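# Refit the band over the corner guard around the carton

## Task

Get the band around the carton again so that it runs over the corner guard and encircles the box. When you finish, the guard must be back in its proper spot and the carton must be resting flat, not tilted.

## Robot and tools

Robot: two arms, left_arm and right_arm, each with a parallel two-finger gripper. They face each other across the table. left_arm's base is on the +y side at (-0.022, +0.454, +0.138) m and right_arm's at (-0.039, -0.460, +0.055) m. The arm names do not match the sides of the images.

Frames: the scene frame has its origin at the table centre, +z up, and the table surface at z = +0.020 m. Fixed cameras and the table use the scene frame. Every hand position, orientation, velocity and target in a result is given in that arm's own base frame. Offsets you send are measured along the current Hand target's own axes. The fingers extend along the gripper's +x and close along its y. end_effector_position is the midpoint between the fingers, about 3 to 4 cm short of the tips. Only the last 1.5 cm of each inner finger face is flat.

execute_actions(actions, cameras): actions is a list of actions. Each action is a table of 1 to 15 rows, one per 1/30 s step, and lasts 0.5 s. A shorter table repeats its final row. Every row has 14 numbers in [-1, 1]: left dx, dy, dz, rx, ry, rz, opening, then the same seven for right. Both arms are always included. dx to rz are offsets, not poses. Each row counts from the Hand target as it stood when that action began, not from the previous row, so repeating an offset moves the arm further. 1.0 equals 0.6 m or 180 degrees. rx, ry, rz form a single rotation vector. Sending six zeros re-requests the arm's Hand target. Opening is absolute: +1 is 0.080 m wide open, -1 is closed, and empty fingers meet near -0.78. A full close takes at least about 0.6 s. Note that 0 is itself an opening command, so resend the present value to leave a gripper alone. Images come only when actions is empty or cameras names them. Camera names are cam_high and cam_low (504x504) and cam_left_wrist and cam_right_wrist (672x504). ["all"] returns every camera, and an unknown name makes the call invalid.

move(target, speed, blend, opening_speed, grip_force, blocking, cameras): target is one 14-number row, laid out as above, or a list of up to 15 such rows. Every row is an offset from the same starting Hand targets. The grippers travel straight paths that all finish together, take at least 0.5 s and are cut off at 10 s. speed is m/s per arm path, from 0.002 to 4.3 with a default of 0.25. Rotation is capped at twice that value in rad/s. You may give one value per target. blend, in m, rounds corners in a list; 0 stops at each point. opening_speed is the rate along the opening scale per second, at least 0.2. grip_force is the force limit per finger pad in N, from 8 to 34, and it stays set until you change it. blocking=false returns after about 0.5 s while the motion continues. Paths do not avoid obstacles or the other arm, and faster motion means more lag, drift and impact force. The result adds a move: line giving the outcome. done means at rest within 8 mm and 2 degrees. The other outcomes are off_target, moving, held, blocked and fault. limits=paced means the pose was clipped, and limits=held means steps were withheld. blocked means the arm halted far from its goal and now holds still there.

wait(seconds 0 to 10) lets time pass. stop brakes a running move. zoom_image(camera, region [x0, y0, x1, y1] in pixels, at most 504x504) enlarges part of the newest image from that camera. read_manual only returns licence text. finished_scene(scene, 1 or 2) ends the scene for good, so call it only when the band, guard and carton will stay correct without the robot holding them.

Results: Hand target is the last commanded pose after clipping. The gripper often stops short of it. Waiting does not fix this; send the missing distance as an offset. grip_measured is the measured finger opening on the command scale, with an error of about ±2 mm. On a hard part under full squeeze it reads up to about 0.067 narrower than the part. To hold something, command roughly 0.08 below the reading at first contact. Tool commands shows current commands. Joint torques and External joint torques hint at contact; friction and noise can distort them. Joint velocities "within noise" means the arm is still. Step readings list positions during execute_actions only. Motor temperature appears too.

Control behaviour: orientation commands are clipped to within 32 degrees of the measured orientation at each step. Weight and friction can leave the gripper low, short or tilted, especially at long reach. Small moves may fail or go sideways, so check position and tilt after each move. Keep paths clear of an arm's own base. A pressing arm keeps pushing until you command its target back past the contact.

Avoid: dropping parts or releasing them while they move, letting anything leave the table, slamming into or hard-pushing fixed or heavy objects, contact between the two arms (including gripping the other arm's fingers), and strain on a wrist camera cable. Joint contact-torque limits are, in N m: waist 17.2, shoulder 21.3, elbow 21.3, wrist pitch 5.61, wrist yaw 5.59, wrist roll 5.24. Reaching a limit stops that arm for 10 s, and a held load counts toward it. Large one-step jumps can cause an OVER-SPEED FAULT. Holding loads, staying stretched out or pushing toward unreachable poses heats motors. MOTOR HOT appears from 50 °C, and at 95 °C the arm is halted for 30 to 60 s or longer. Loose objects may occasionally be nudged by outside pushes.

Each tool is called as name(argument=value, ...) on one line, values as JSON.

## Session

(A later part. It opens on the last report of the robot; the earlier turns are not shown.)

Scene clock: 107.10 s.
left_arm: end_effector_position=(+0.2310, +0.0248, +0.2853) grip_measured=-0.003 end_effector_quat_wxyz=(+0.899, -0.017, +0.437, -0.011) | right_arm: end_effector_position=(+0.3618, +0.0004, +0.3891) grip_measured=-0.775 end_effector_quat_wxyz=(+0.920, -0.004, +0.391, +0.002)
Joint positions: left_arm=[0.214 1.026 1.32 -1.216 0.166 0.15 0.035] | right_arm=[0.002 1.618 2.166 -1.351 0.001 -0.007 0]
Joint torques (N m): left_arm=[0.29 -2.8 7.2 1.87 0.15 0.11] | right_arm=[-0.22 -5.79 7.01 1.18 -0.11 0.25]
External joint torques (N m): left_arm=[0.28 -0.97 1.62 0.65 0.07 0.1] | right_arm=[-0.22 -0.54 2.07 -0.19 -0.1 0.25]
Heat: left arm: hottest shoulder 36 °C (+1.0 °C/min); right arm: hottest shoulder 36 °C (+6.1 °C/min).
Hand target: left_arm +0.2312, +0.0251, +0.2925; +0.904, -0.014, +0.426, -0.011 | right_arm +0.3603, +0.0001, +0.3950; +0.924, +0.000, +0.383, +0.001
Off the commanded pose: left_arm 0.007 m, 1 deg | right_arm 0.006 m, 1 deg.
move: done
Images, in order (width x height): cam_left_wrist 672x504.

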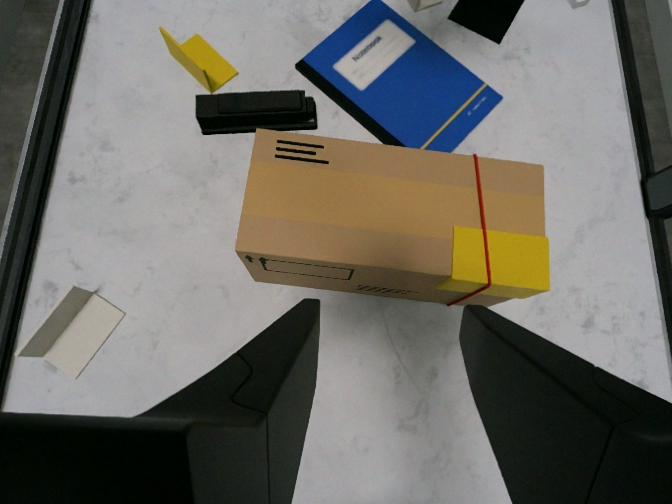

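move(target=[0.3475,-0.1897,-0.277,0.0264,-0.0017,-0.0076,-0.3,0,0,0,0,0,0,-1], cameras=["cam_left_wrist","cam_low","cam_high"], speed=0.2)

Scene clock: 111.27 s.
left_arm: end_effector_position=(+0.2363, -0.0987, +0.0328) grip_measured=-0.297 end_effector_quat_wxyz=(+0.906, +0.017, +0.420, -0.041) | right_arm: end_effector_position=(+0.3618, +0.0004, +0.3891) grip_measured=-0.775 end_effector_quat_wxyz=(+0.920, -0.004, +0.391, +0.002)
Joint positions: left_arm=[-0.571 1.179 0.323 -0.07 -0.301 -0.382 0.022] | right_arm=[0.002 1.618 2.166 -1.351 0.001 -0.007 0]
Joint torques (N m): left_arm=[-0.24 -2.13 4.44 1.84 -0.31 -0.13] | right_arm=[-0.04 -5.85 7.07 1.18 -0.08 0.26]
External joint torques (N m): left_arm=[-0.22 0.48 -0.89 0.65 -0.15 -0.13] | right_arm=[-0.03 -0.68 2.19 -0.17 -0.08 0.26]
Heat: left arm: hottest shoulder 35 °C (-1.0 °C/min); right arm: hottest shoulder 36 °C (+6.1 °C/min).
Hand target: left_arm +0.2348, -0.0979, +0.0299; +0.905, +0.019, +0.423, -0.039 | right_arm +0.3603, +0.0001, +0.3950; +0.924, +0.000, +0.383, +0.001
Off the commanded pose: left_arm 0.003 m, 0 deg | right_arm 0.006 m, 1 deg.
move: done
Images, in order (width x height): cam_high 504x504, cam_low 504x504, cam_left_wrist 672x504.

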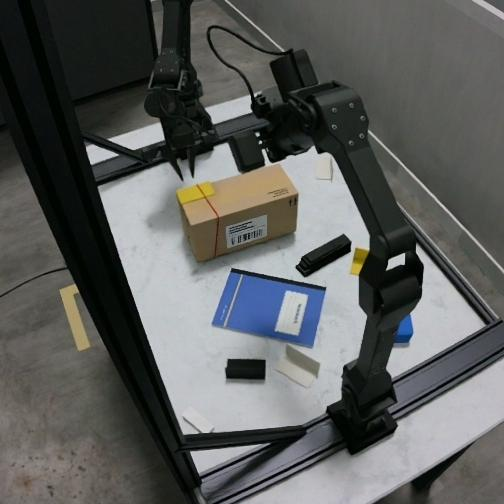

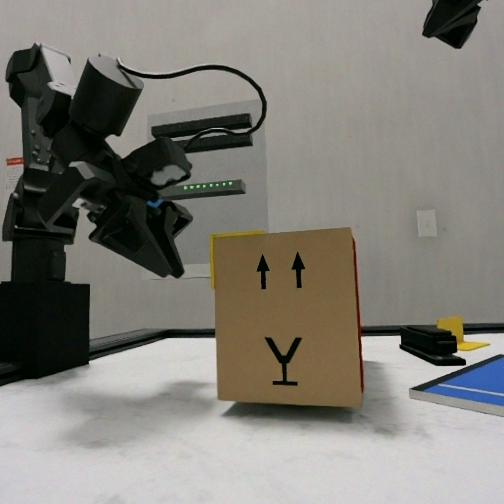

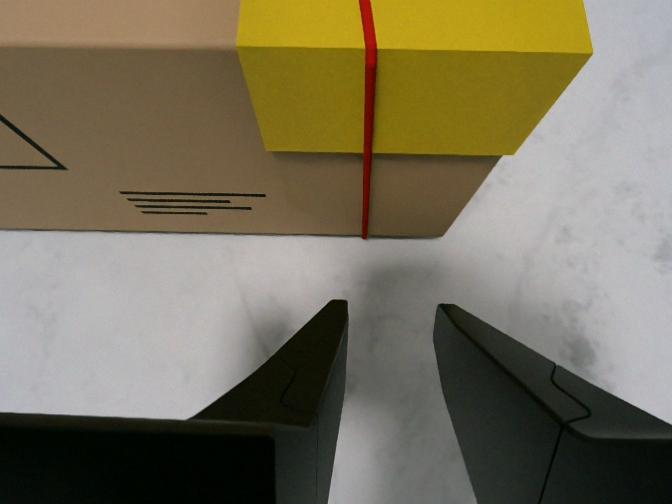

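move(target=[-0.058,0,-0.017,0,0,0,-0.3,0.413,0.152,-0.070,0.0263,0.2498,-0.011,-0.3], cameras=["cam_right_wrist","cam_left_wrist","cam_low"], speed=0.2)

zoom_image(camera="cam_left_wrist", region=[150, 0, 650, 300])

Scene clock: 115.60 s.
left_arm: end_effector_position=(+0.2049, -0.0953, +0.0489) grip_measured=-0.297 end_effector_quat_wxyz=(+0.904, +0.021, +0.426, -0.040) | right_arm: end_effector_position=(+0.5021, +0.0901, +0.1906) grip_measured=-0.303 end_effector_quat_wxyz=(+0.830, +0.057, +0.554, +0.001)
Joint positions: left_arm=[-0.672 0.966 0.319 -0.321 -0.36 -0.469 0.022] | right_arm=[0.179 2.254 2.35 -1.265 0.005 0.258 0.021]
Joint torques (N m): left_arm=[-0.25 -2.83 5.46 1.44 -0.35 -0.13] | right_arm=[0.31 -9.16 7.63 0.95 -0.06 0.28]
External joint torques (N m): left_arm=[-0.27 -1.16 -0.27 0.33 -0.15 -0.13] | right_arm=[0.38 1.31 1.81 0 -0.07 0.29]
Heat: left arm: hottest shoulder 35 °C (-1.0 °C/min); right arm: hottest shoulder 36 °C (+5.0 °C/min).
Hand target: left_arm +0.2047, -0.0952, +0.0501; +0.905, +0.019, +0.423, -0.039 | right_arm +0.5056, +0.0916, +0.1901; +0.706, +0.031, +0.707, -0.030
Off the commanded pose: left_arm 0.001 m, 0 deg | right_arm 0.004 m, 23 deg.
joint sent to its limit (right arm) — joint 3 (elbow), upper limit, where the elbow is as straight as it goes. The joint targets are off in orientation, not in position.
move: off_target (right_arm)
Images, in order (width x height): cam_low 504x504, cam_left_wrist 672x504, cam_right_wrist 672x504.

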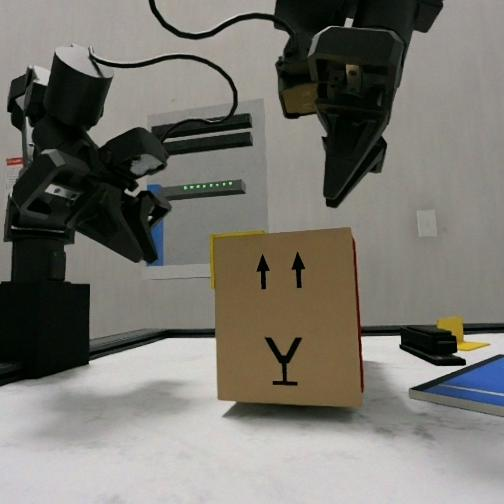

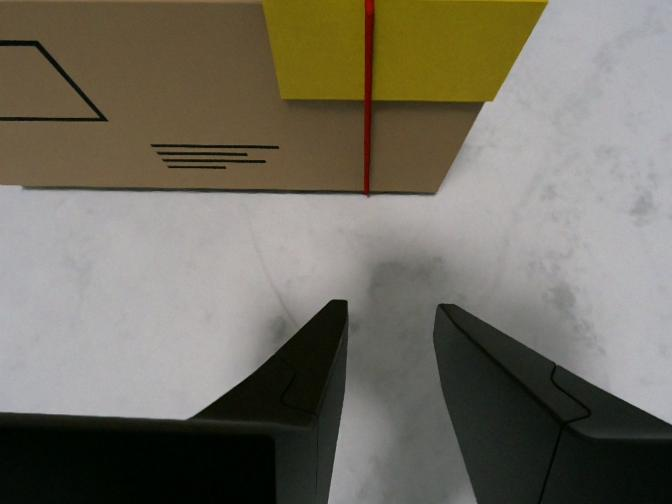

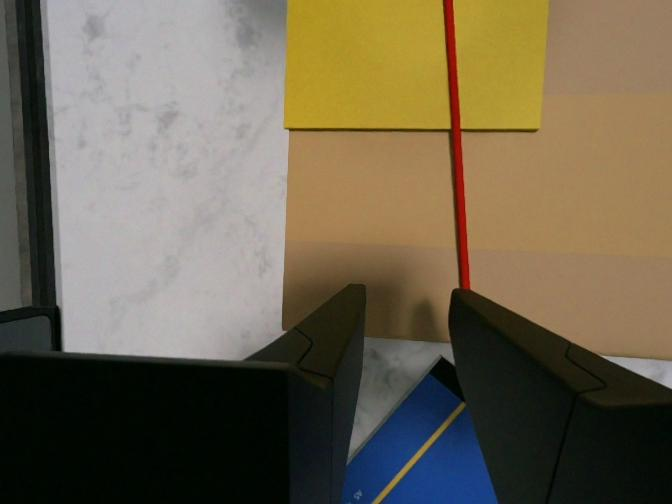

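Scaled by 1.008.

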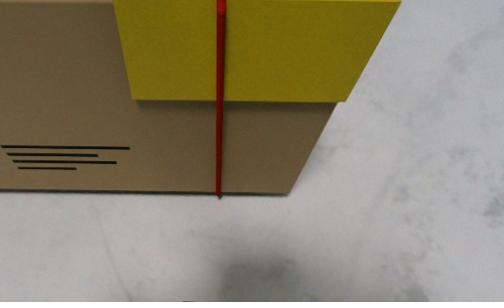

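move(target=[0,0,0,0,0,0,-0.3,0.042,-0.039,-0.007,0,-0.1,0,-0.4], cameras=["cam_right_wrist","cam_low"], speed=0.12)

zoom_image(camera="cam_low", region=[210, 140, 410, 340])

Scene clock: 117.27 s.
left_arm: end_effector_position=(+0.2049, -0.0953, +0.0489) grip_measured=-0.297 end_effector_quat_wxyz=(+0.904, +0.021, +0.426, -0.040) | right_arm: end_effector_position=(+0.4972, +0.0692, +0.1687) grip_measured=-0.397 end_effector_quat_wxyz=(+0.810, +0.028, +0.585, -0.035)
Joint positions: left_arm=[-0.672 0.966 0.319 -0.321 -0.36 -0.469 0.022] | right_arm=[0.16 2.291 2.35 -1.319 0.072 0.239 0.017]
Joint torques (N m): left_arm=[-0.25 -2.82 5.45 1.44 -0.35 -0.13] | right_arm=[-0.03 -8.59 7.36 0.49 0.14 -0.18]
External joint torques (N m): left_arm=[-0.25 -1.11 -0.37 0.3 -0.15 -0.13] | right_arm=[0.02 1.94 1.66 -0.32 0.09 -0.18]
Heat: left arm: hottest shoulder 34 °C (-3.0 °C/min); right arm: hottest shoulder 37 °C (+5.1 °C/min).
Hand target: left_arm +0.2047, -0.0952, +0.0501; +0.905, +0.019, +0.423, -0.039 | right_arm +0.4995, +0.0685, +0.1649; +0.808, +0.025, +0.587, -0.035
Off the commanded pose: left_arm 0.001 m, 0 deg | right_arm 0.004 m, 0 deg.
move: done
Images, in order (width x height): cam_low 504x504, cam_right_wrist 672x504.

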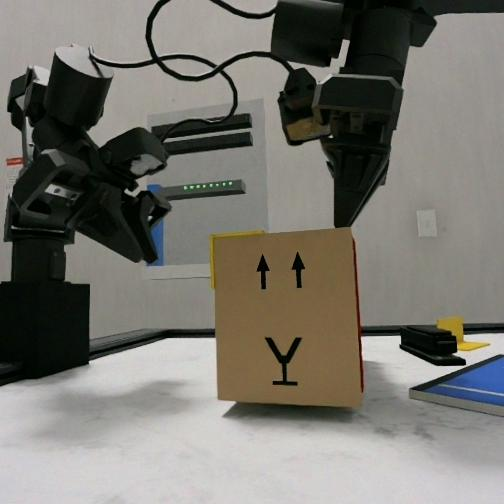

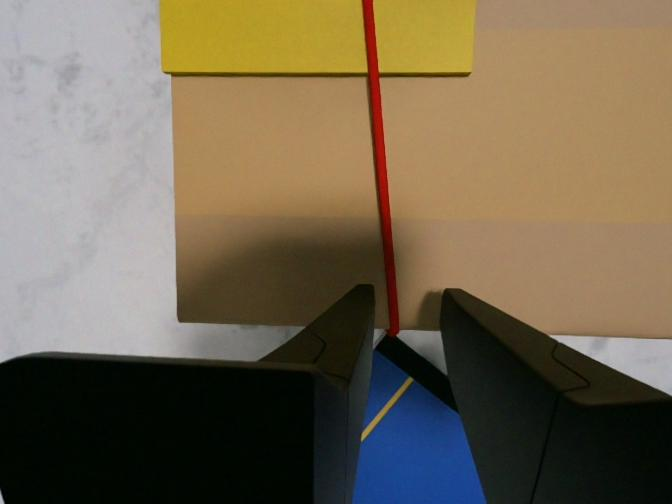

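Scaled by 2.520.

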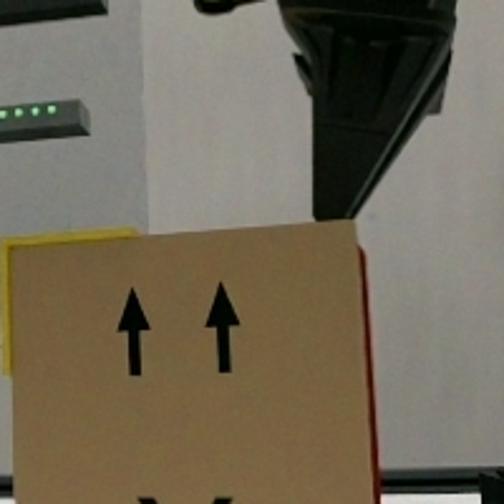

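move(target=[[0,0,0,0,0,0,-0.3,0.016,0.008,-0.005,0,0,0,-0.4],[0,0,0,0,0,0,-0.3,0.022,0.008,-0.0072,0,0,0,-0.4]], cameras=["cam_right_wrist","cam_low"], speed=[0.06,0.03])

zoom_image(camera="cam_right_wrist", region=[310, 220, 510, 380])

Scene clock: 118.97 s.
left_arm: end_effector_position=(+0.2049, -0.0953, +0.0489) grip_measured=-0.297 end_effector_quat_wxyz=(+0.904, +0.021, +0.426, -0.040) | right_arm: end_effector_position=(+0.5010, +0.0724, +0.1581) grip_measured=-0.397 end_effector_quat_wxyz=(+0.812, +0.026, +0.582, -0.033)
Joint positions: left_arm=[-0.672 0.966 0.319 -0.321 -0.36 -0.469 0.022] | right_arm=[0.166 2.287 2.297 -1.261 0.077 0.239 0.017]
Joint torques (N m): left_arm=[-0.24 -2.82 5.44 1.44 -0.35 -0.13] | right_arm=[0.38 -10.11 4.28 1.09 0.12 0.21]
External joint torques (N m): left_arm=[-0.25 -1.11 -0.38 0.3 -0.14 -0.13] | right_arm=[0.47 0.51 -1.53 0.25 0.07 0.21]
Heat: left arm: hottest shoulder 34 °C (-3.0 °C/min); right arm: hottest shoulder 37 °C (+4.0 °C/min).
Hand target: left_arm +0.2047, -0.0952, +0.0501; +0.905, +0.019, +0.423, -0.039 | right_arm +0.4998, +0.0735, +0.1509; +0.808, +0.025, +0.587, -0.035
Off the commanded pose: left_arm 0.001 m, 0 deg | right_arm 0.007 m, 1 deg.
move: done
Images, in order (width x height): cam_low 504x504, cam_right_wrist 672x504.

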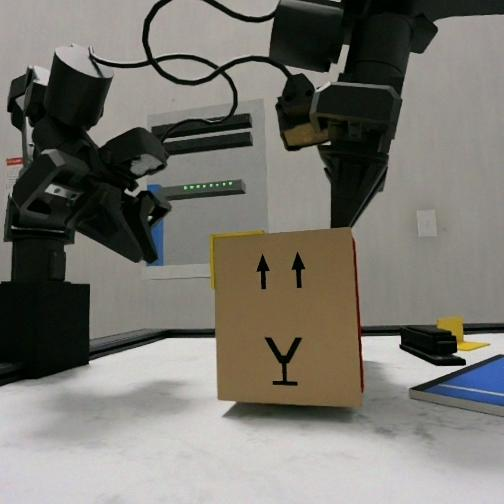

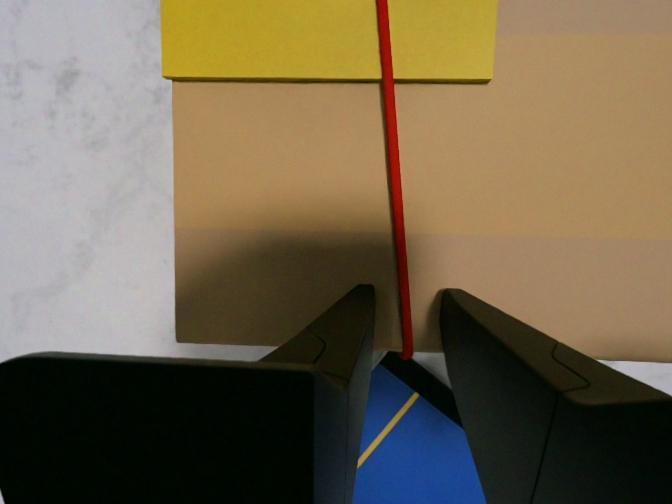

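Scaled by 2.520.

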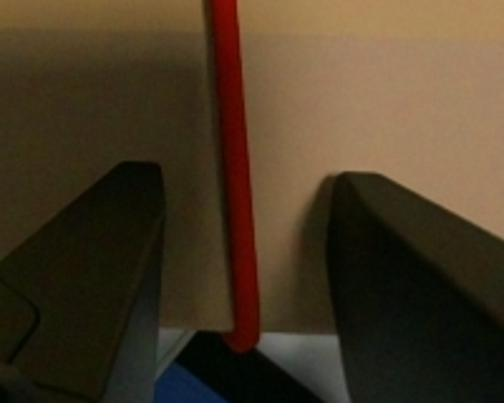

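move(target=[0,0,0,0,0,0,-0.3,0.008,0,-0.0026,0,0,0,-0.4], cameras=["cam_right_wrist","cam_low"], speed=0.03)

zoom_image(camera="cam_low", region=[270, 170, 390, 270])

zoom_image(camera="cam_right_wrist", region=[310, 220, 510, 380])

Scene clock: 119.93 s.
left_arm: end_effector_position=(+0.2049, -0.0953, +0.0489) grip_measured=-0.297 end_effector_quat_wxyz=(+0.904, +0.021, +0.426, -0.040) | right_arm: end_effector_position=(+0.5008, +0.0725, +0.1571) grip_measured=-0.397 end_effector_quat_wxyz=(+0.815, +0.026, +0.579, -0.033)
Joint positions: left_arm=[-0.672 0.966 0.319 -0.321 -0.36 -0.469 0.022] | right_arm=[0.167 2.273 2.266 -1.237 0.077 0.239 0.017]
Joint torques (N m): left_arm=[-0.26 -2.82 5.44 1.44 -0.35 -0.13] | right_arm=[0.18 -9.25 4.02 1.25 0.13 0.23]
External joint torques (N m): left_arm=[-0.25 -1.1 -0.43 0.28 -0.15 -0.13] | right_arm=[0.18 1.33 -1.81 0.42 0.08 0.23]
Heat: left arm: hottest shoulder 34 °C (-3.0 °C/min); right arm: hottest shoulder 38 °C (+5.0 °C/min).
Hand target: left_arm +0.2047, -0.0952, +0.0501; +0.905, +0.019, +0.423, -0.039 | right_arm +0.4999, +0.0734, +0.1458; +0.808, +0.025, +0.587, -0.035
Off the commanded pose: left_arm 0.001 m, 0 deg | right_arm 0.011 m, 1 deg.
move: off_target (right_arm)
Images, in order (width x height): cam_low 504x504, cam_right_wrist 672x504.

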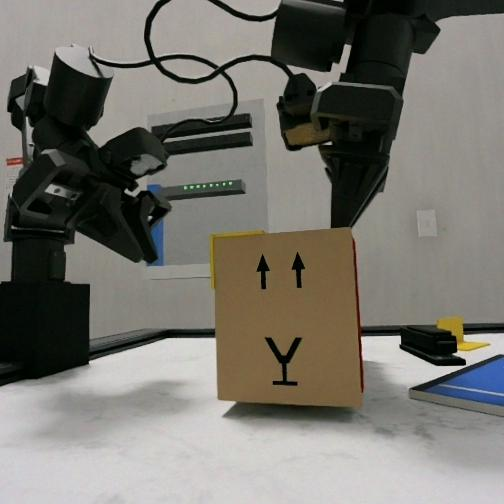

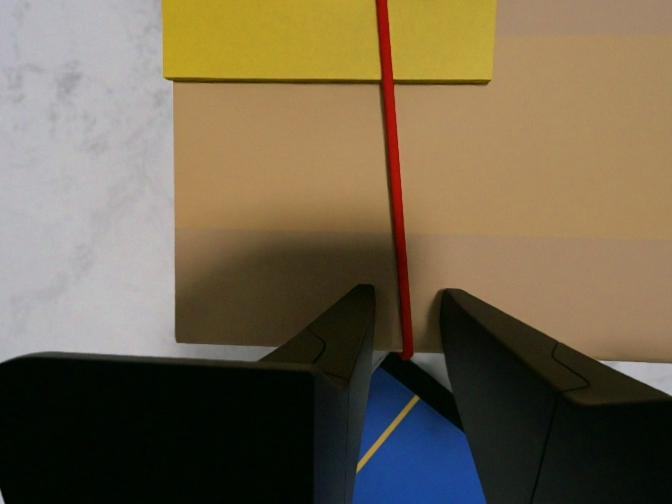

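Scaled by 4.200.

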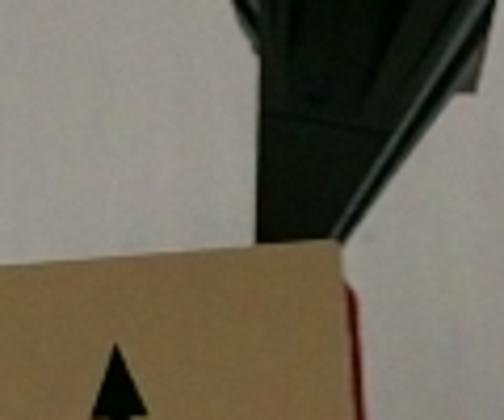

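Scaled by 2.520.

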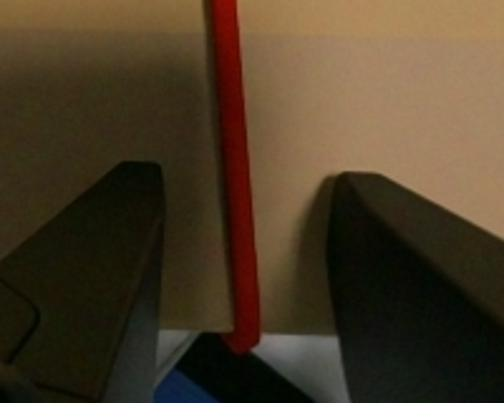

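move(target=[0,0,0,0,0,0,-0.3,0,0,0,0,0,0,-1], cameras=[], speed=0.03)

move(target=[[0,0,0,0,0,0,-0.3,-0.054,0,0.0175,0,0,0,-1],[0,0,0,0,0,0,-0.3,-0.069,-0.0043,-0.03,0,0,0,-1]], cameras=["cam_right_wrist","cam_low","cam_left_wrist"], speed=0.05)

zoom_image(camera="cam_low", region=[210, 170, 410, 370])

Scene clock: 120.87 s.
left_arm: end_effector_position=(+0.2049, -0.0953, +0.0489) grip_measured=-0.297 end_effector_quat_wxyz=(+0.904, +0.021, +0.426, -0.040) | right_arm: end_effector_position=(+0.5026, +0.0729, +0.1579) grip_measured=-0.768 end_effector_quat_wxyz=(+0.817, +0.027, +0.575, -0.032)
Joint positions: left_arm=[-0.672 0.966 0.319 -0.321 -0.36 -0.469 0.022] | right_arm=[0.167 2.273 2.266 -1.228 0.078 0.239 0]
Joint torques (N m): left_arm=[-0.26 -2.81 5.44 1.44 -0.35 -0.13] | right_arm=[0.11 -9.28 3.92 0.63 0.05 0.17]
External joint torques (N m): left_arm=[-0.26 -1.09 -0.39 0.29 -0.15 -0.13] | right_arm=[0.12 1.37 -1.96 -0.23 0 0.17]
Heat: left arm: hottest shoulder 34 °C (-3.0 °C/min); right arm: hottest shoulder 37 °C (+3.0 °C/min).
Hand target: left_arm +0.2047, -0.0952, +0.0501; +0.905, +0.019, +0.423, -0.039 | right_arm +0.4998, +0.0733, +0.1460; +0.808, +0.025, +0.587, -0.035
Off the commanded pose: left_arm 0.001 m, 0 deg | right_arm 0.012 m, 2 deg.
move: off_target (right_arm)
No camera images: "cameras" was empty.

Scene clock: 122.87 s.
left_arm: end_effector_position=(+0.2049, -0.0953, +0.0489) grip_measured=-0.297 end_effector_quat_wxyz=(+0.904, +0.021, +0.426, -0.040) | right_arm: end_effector_position=(+0.4755, +0.0731, +0.1667) grip_measured=-0.770 end_effector_quat_wxyz=(+0.803, +0.023, +0.595, -0.035)
Joint positions: left_arm=[-0.672 0.966 0.319 -0.321 -0.36 -0.469 0.022] | right_arm=[0.177 2.194 2.185 -1.276 0.079 0.248 0]
Joint torques (N m): left_arm=[-0.27 -2.83 5.43 1.44 -0.35 -0.13] | right_arm=[0.4 -13.43 5.42 -0.07 0.16 0.27]
External joint torques (N m): left_arm=[-0.27 -1.13 -0.37 0.31 -0.16 -0.13] | right_arm=[0.47 -3.33 -0.38 -0.84 0.1 0.27]
Heat: left arm: hottest shoulder 34 °C (-3.0 °C/min); right arm: hottest shoulder 39 °C (+4.0 °C/min).
Hand target: left_arm +0.2047, -0.0952, +0.0501; +0.905, +0.019, +0.423, -0.039 | right_arm +0.4698, +0.0733, +0.1798; +0.808, +0.026, +0.587, -0.035
Off the commanded pose: left_arm 0.001 m, 0 deg | right_arm 0.014 m, 1 deg.
move: off_target (right_arm)
Images, in order (width x height): cam_low 504x504, cam_left_wrist 672x504, cam_right_wrist 672x504.

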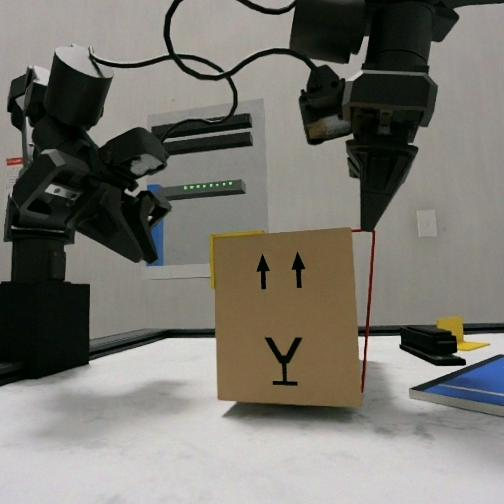

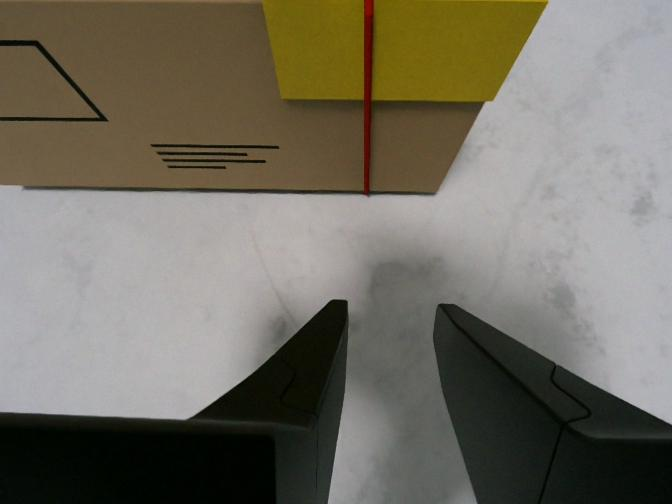

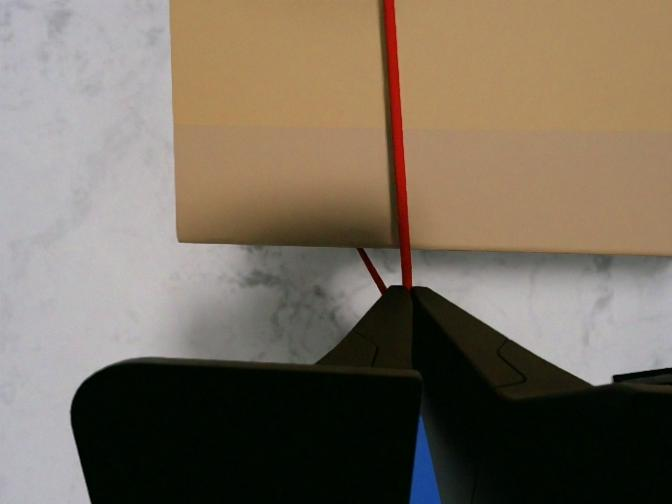

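Scaled by 2.520.

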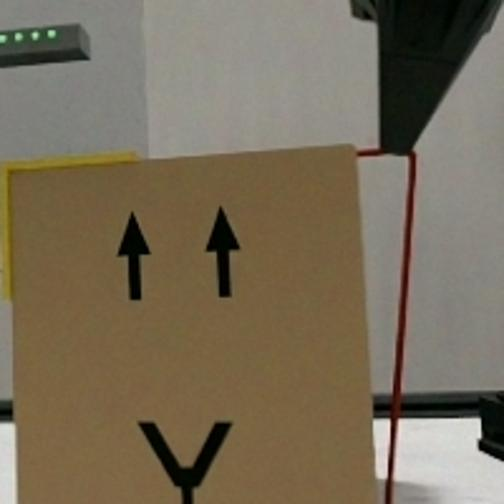

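move(target=[[0,0,0,0,0,0,-0.3,-0.0127,0,0.004,0,0,0,-1],[0,0,0,0,0,0,-0.3,-0.0133,0.0266,0.002,0,0,0,-1]], cameras=["cam_right_wrist","cam_left_wrist"], speed=0.05)

Scene clock: 124.63 s.
left_arm: end_effector_position=(+0.2049, -0.0953, +0.0489) grip_measured=-0.297 end_effector_quat_wxyz=(+0.904, +0.021, +0.426, -0.040) | right_arm: end_effector_position=(+0.4707, +0.0875, +0.1815) grip_measured=-0.770 end_effector_quat_wxyz=(+0.806, +0.023, +0.591, -0.035)
Joint positions: left_arm=[-0.672 0.966 0.319 -0.321 -0.36 -0.469 0.022] | right_arm=[0.213 2.194 2.244 -1.328 0.093 0.283 0]
Joint torques (N m): left_arm=[-0.26 -2.82 5.43 1.44 -0.35 -0.13] | right_arm=[0.26 -10.21 8.03 -0.28 0.09 0.26]
External joint torques (N m): left_arm=[-0.25 -1.07 -0.52 0.26 -0.15 -0.13] | right_arm=[0.17 -0.16 2.28 -1.08 0.04 0.26]
Heat: left arm: hottest shoulder 33 °C (-4.0 °C/min); right arm: hottest shoulder 39 °C (+2.0 °C/min).
Hand target: left_arm +0.2047, -0.0952, +0.0501; +0.905, +0.019, +0.423, -0.039 | right_arm +0.4698, +0.0894, +0.1877; +0.808, +0.025, +0.587, -0.035
Off the commanded pose: left_arm 0.001 m, 0 deg | right_arm 0.007 m, 1 deg.
move: done
Images, in order (width x height): cam_left_wrist 672x504, cam_right_wrist 672x504.

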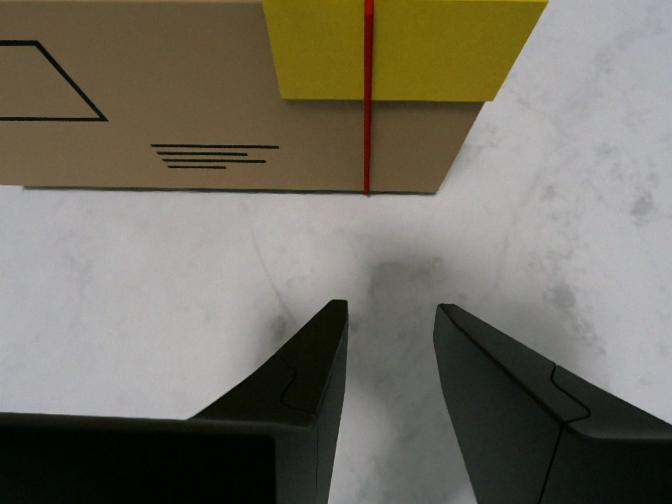

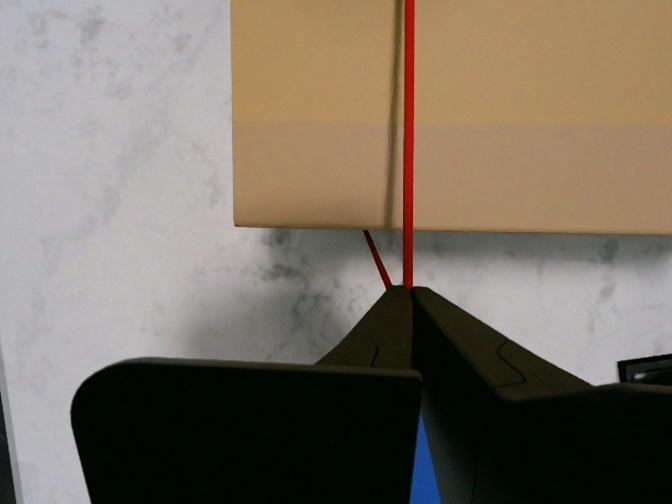

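move(target=[[0,0,0,0,0,0,-0.3,0.054,0.001,-0.0176,0,0,0,-1],[0,0,0,0,0,0,-0.3,0.059,0.0025,-0.0016,0,0,0,-1]], cameras=["cam_right_wrist","cam_low"], speed=0.05)

zoom_image(camera="cam_low", region=[210, 170, 410, 370])

Scene clock: 126.87 s.
left_arm: end_effector_position=(+0.2049, -0.0953, +0.0489) grip_measured=-0.297 end_effector_quat_wxyz=(+0.904, +0.021, +0.426, -0.040) | right_arm: end_effector_position=(+0.4798, +0.0890, +0.1572) grip_measured=-0.770 end_effector_quat_wxyz=(+0.812, +0.025, +0.582, -0.035)
Joint positions: left_arm=[-0.672 0.966 0.319 -0.321 -0.36 -0.469 0.022] | right_arm=[0.212 2.187 2.127 -1.197 0.095 0.285 0]
Joint torques (N m): left_arm=[-0.24 -2.83 5.44 1.44 -0.35 -0.12] | right_arm=[0.05 -8.78 7.2 -0.03 -0.02 0.07]
External joint torques (N m): left_arm=[-0.25 -1.1 -0.41 0.29 -0.15 -0.12] | right_arm=[0.05 1.35 1.32 -0.85 -0.08 0.07]
Heat: left arm: hottest shoulder 33 °C (-4.0 °C/min); right arm: hottest shoulder 39 °C (+2.0 °C/min).
Hand target: left_arm +0.2047, -0.0952, +0.0501; +0.905, +0.019, +0.423, -0.039 | right_arm +0.4800, +0.0900, +0.1537; +0.808, +0.026, +0.587, -0.035
Off the commanded pose: left_arm 0.001 m, 0 deg | right_arm 0.004 m, 1 deg.
move: done
Images, in order (width x height): cam_low 504x504, cam_right_wrist 672x504.

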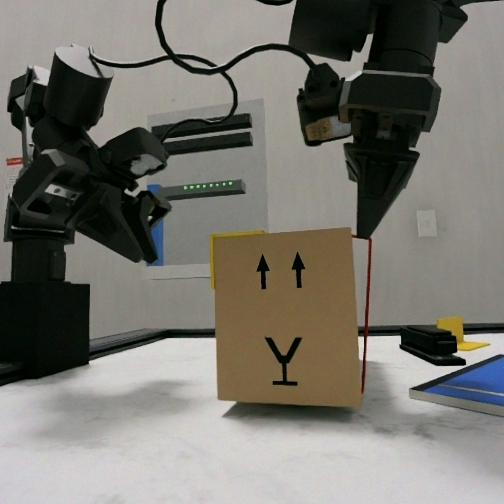

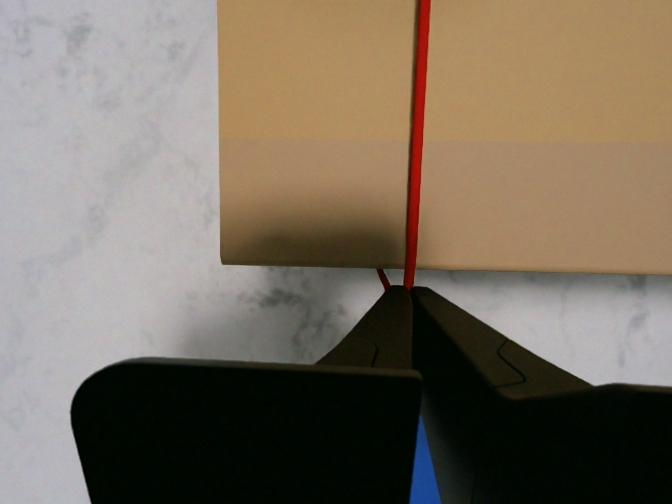

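Scaled by 2.520.

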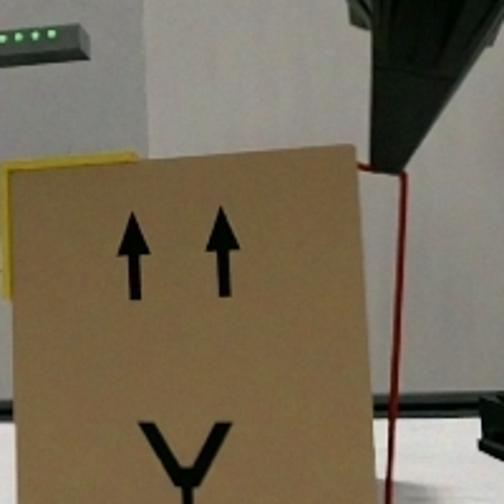

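move(target=[[0,0,0,0,0,0,-0.3,0,0.0133,-0.001,0,0,0,-1],[0,0,0,0,0,0,-0.3,0.0053,0.0149,0.0162,0,0,0,-1]], cameras=[], speed=0.05)

move(target=[0,0,0,0,0,0,-0.3,0,0,0,0,0,0,-0.5], cameras=[], opening_speed=0.5)

move(target=[[0,0,0,0,0,0,-0.3,0,0,-0.06,0,0,0,-0.5],[0,0,0,0,0,0,-0.3,-0.12,0,-0.1,0,0,0,-0.5]], cameras=["cam_right_wrist","cam_left_wrist","cam_low"], speed=0.08)

Scene clock: 128.87 s.
left_arm: end_effector_position=(+0.2049, -0.0953, +0.0489) grip_measured=-0.297 end_effector_quat_wxyz=(+0.904, +0.021, +0.426, -0.040) | right_arm: end_effector_position=(+0.4845, +0.0944, +0.1558) grip_measured=-0.770 end_effector_quat_wxyz=(+0.804, +0.023, +0.592, -0.038)
Joint positions: left_arm=[-0.672 0.966 0.319 -0.321 -0.36 -0.469 0.022] | right_arm=[0.222 2.251 2.234 -1.267 0.099 0.296 0]
Joint torques (N m): left_arm=[-0.26 -2.82 5.45 1.44 -0.35 -0.13] | right_arm=[0.35 -8.28 8.35 1.41 -0.08 0.05]
External joint torques (N m): left_arm=[-0.26 -1.11 -0.35 0.3 -0.15 -0.13] | right_arm=[0.37 2.08 2.58 0.65 -0.15 0.05]
Heat: left arm: hottest shoulder 33 °C (-4.0 °C/min); right arm: hottest shoulder 39 °C (+2.0 °C/min).
Hand target: left_arm +0.2047, -0.0952, +0.0501; +0.905, +0.019, +0.423, -0.039 | right_arm +0.4910, +0.0981, +0.1537; +0.808, +0.025, +0.587, -0.035
Off the commanded pose: left_arm 0.001 m, 0 deg | right_arm 0.008 m, 1 deg.
move: done
No camera images: "cameras" was empty.

Scene clock: 129.73 s.
left_arm: end_effector_position=(+0.2049, -0.0953, +0.0489) grip_measured=-0.297 end_effector_quat_wxyz=(+0.904, +0.021, +0.426, -0.040) | right_arm: end_effector_position=(+0.4848, +0.0983, +0.1558) grip_measured=-0.504 end_effector_quat_wxyz=(+0.805, +0.024, +0.592, -0.033)
Joint positions: left_arm=[-0.672 0.966 0.319 -0.321 -0.36 -0.469 0.022] | right_arm=[0.228 2.254 2.237 -1.266 0.092 0.296 0.012]
Joint torques (N m): left_arm=[-0.26 -2.82 5.45 1.44 -0.35 -0.13] | right_arm=[-0.24 -8.49 8.38 1.24 0.15 0.08]
External joint torques (N m): left_arm=[-0.26 -1.1 -0.4 0.29 -0.15 -0.13] | right_arm=[-0.23 2.04 2.52 0.44 0.08 0.07]
Motor temperatures (°C): left_arm=[25 33 32 28 28 27] | right_arm=[25 40 34 30 30 30]
Heat: left arm: hottest shoulder 33 °C (-4.0 °C/min); right arm: hottest shoulder 40 °C (+3.0 °C/min).
Hand target: left_arm +0.2047, -0.0952, +0.0501; +0.905, +0.019, +0.423, -0.039 | right_arm +0.4909, +0.0981, +0.1538; +0.808, +0.025, +0.587, -0.035
Off the commanded pose: left_arm 0.001 m, 0 deg | right_arm 0.007 m, 1 deg.
move: done
No camera images: "cameras" was empty.

Scene clock: 132.03 s.
left_arm: end_effector_position=(+0.2049, -0.0953, +0.0489) grip_measured=-0.297 end_effector_quat_wxyz=(+0.904, +0.021, +0.426, -0.040) | right_arm: end_effector_position=(+0.4119, +0.1044, +0.1928) grip_measured=-0.503 end_effector_quat_wxyz=(+0.800, +0.021, +0.599, -0.036)
Joint positions: left_arm=[-0.672 0.966 0.319 -0.321 -0.36 -0.469 0.022] | right_arm=[0.287 1.966 1.947 -1.287 0.111 0.353 0.012]
Joint torques (N m): left_arm=[-0.25 -2.83 5.46 1.44 -0.34 -0.12] | right_arm=[-0.07 -10.29 7.7 0.44 0.15 0.3]
External joint torques (N m): left_arm=[-0.27 -1.11 -0.38 0.29 -0.14 -0.12] | right_arm=[-0.08 -1.69 1.92 -0.31 0.07 0.3]
Heat: left arm: hottest shoulder 33 °C (-3.0 °C/min); right arm: hottest shoulder 41 °C (+4.1 °C/min).
Hand target: left_arm +0.2047, -0.0952, +0.0501; +0.905, +0.019, +0.423, -0.039 | right_arm +0.4120, +0.1049, +0.2038; +0.808, +0.026, +0.587, -0.035
Off the commanded pose: left_arm 0.001 m, 0 deg | right_arm 0.011 m, 2 deg.
move: off_target (right_arm)
Images, in order (width x height): cam_low 504x504, cam_left_wrist 672x504, cam_right_wrist 672x504.

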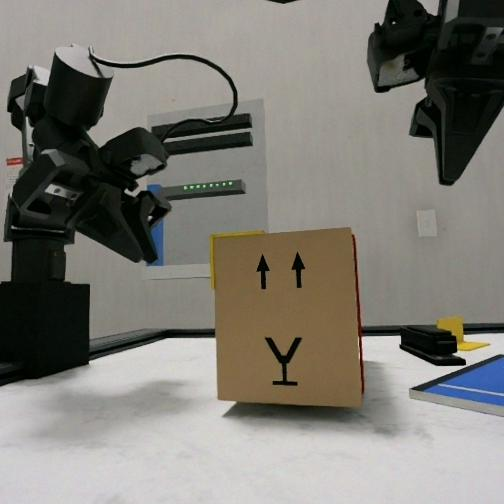

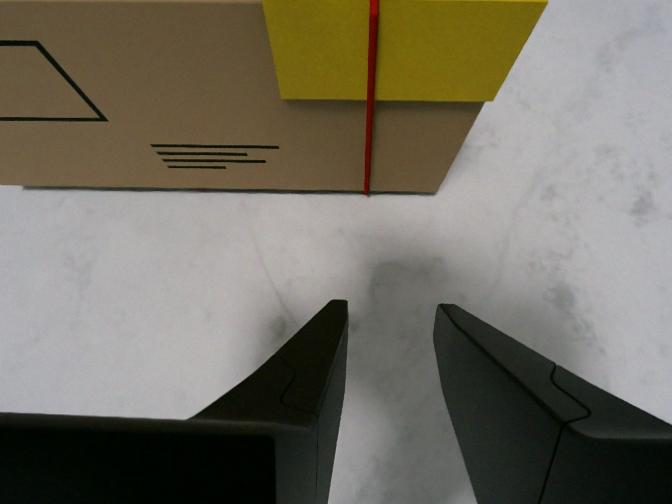

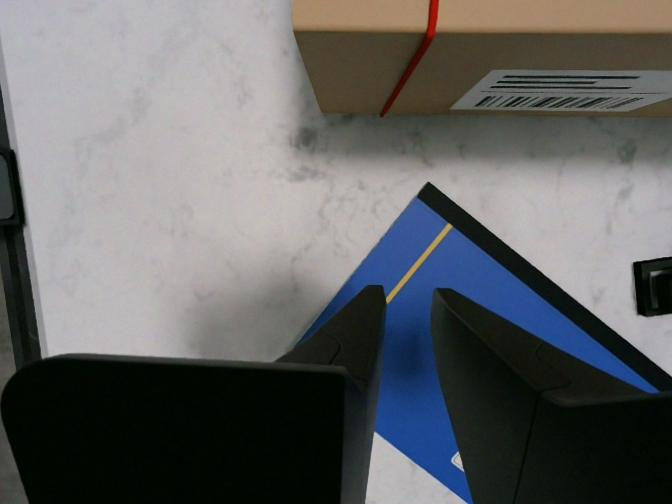

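move(target=[0,0,0,0,0,0,-0.3,-0.322,-0.1815,0.0335,-0.0237,-0.1513,0.0148,-0.5], cameras=["cam_right_wrist","cam_high"], speed=0.2)

zoom_image(camera="cam_right_wrist", region=[200, 50, 540, 290])

zoom_image(camera="cam_high", region=[160, 150, 320, 280])

Scene clock: 134.57 s.
left_arm: end_effector_position=(+0.2049, -0.0953, +0.0489) grip_measured=-0.297 end_effector_quat_wxyz=(+0.904, +0.021, +0.426, -0.040) | right_arm: end_effector_position=(+0.3636, +0.0001, +0.3879) grip_measured=-0.503 end_effector_quat_wxyz=(+0.921, +0.002, +0.388, -0.001)
Joint positions: left_arm=[-0.672 0.966 0.319 -0.321 -0.36 -0.469 0.022] | right_arm=[0.001 1.614 2.151 -1.335 0.001 0.005 0.012]
Joint torques (N m): left_arm=[-0.25 -2.82 5.45 1.44 -0.35 -0.13] | right_arm=[-0.39 -5.92 7.12 1.14 -0.07 -0.15]
External joint torques (N m): left_arm=[-0.27 -1.12 -0.37 0.3 -0.14 -0.13] | right_arm=[-0.4 -0.61 2.12 -0.23 -0.07 -0.15]
Heat: left arm: hottest shoulder 33 °C (-3.0 °C/min); right arm: hottest shoulder 41 °C (+4.0 °C/min).
Hand target: left_arm +0.2047, -0.0952, +0.0501; +0.905, +0.019, +0.423, -0.039 | right_arm +0.3622, -0.0002, +0.3936; +0.925, +0.000, +0.381, +0.001
Off the commanded pose: left_arm 0.001 m, 0 deg | right_arm 0.006 m, 1 deg.
move: done
Images, in order (width x height): cam_high 504x504, cam_right_wrist 672x504.

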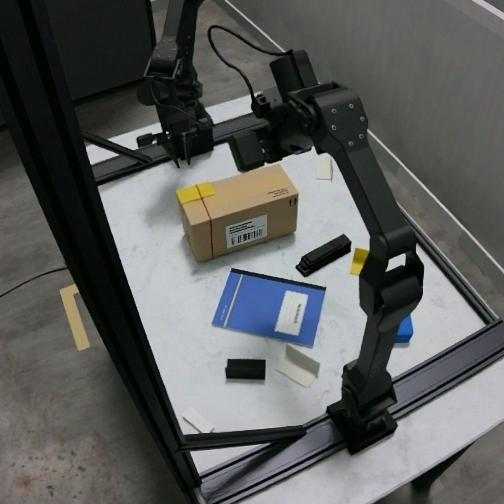

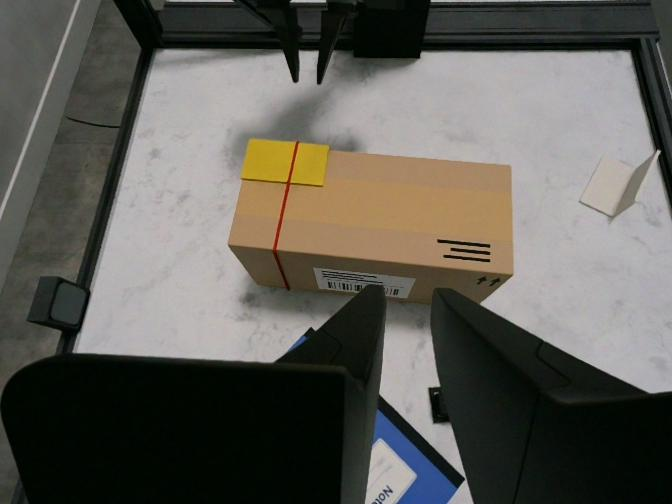

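Scaled by 1.482.

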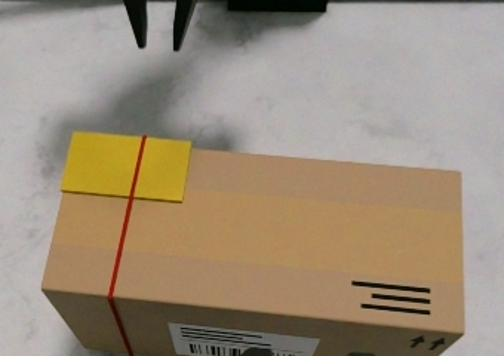

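Scaled by 3.150.

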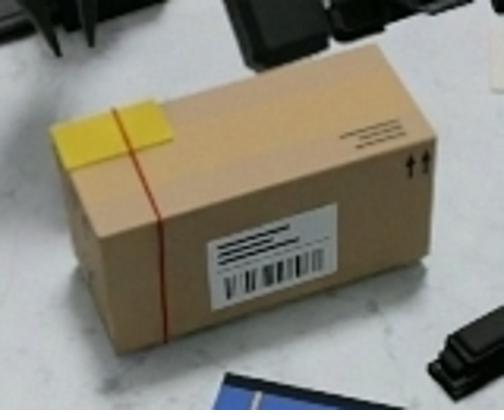

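finished_scene(scene=1)

The scene is finished: the task was done.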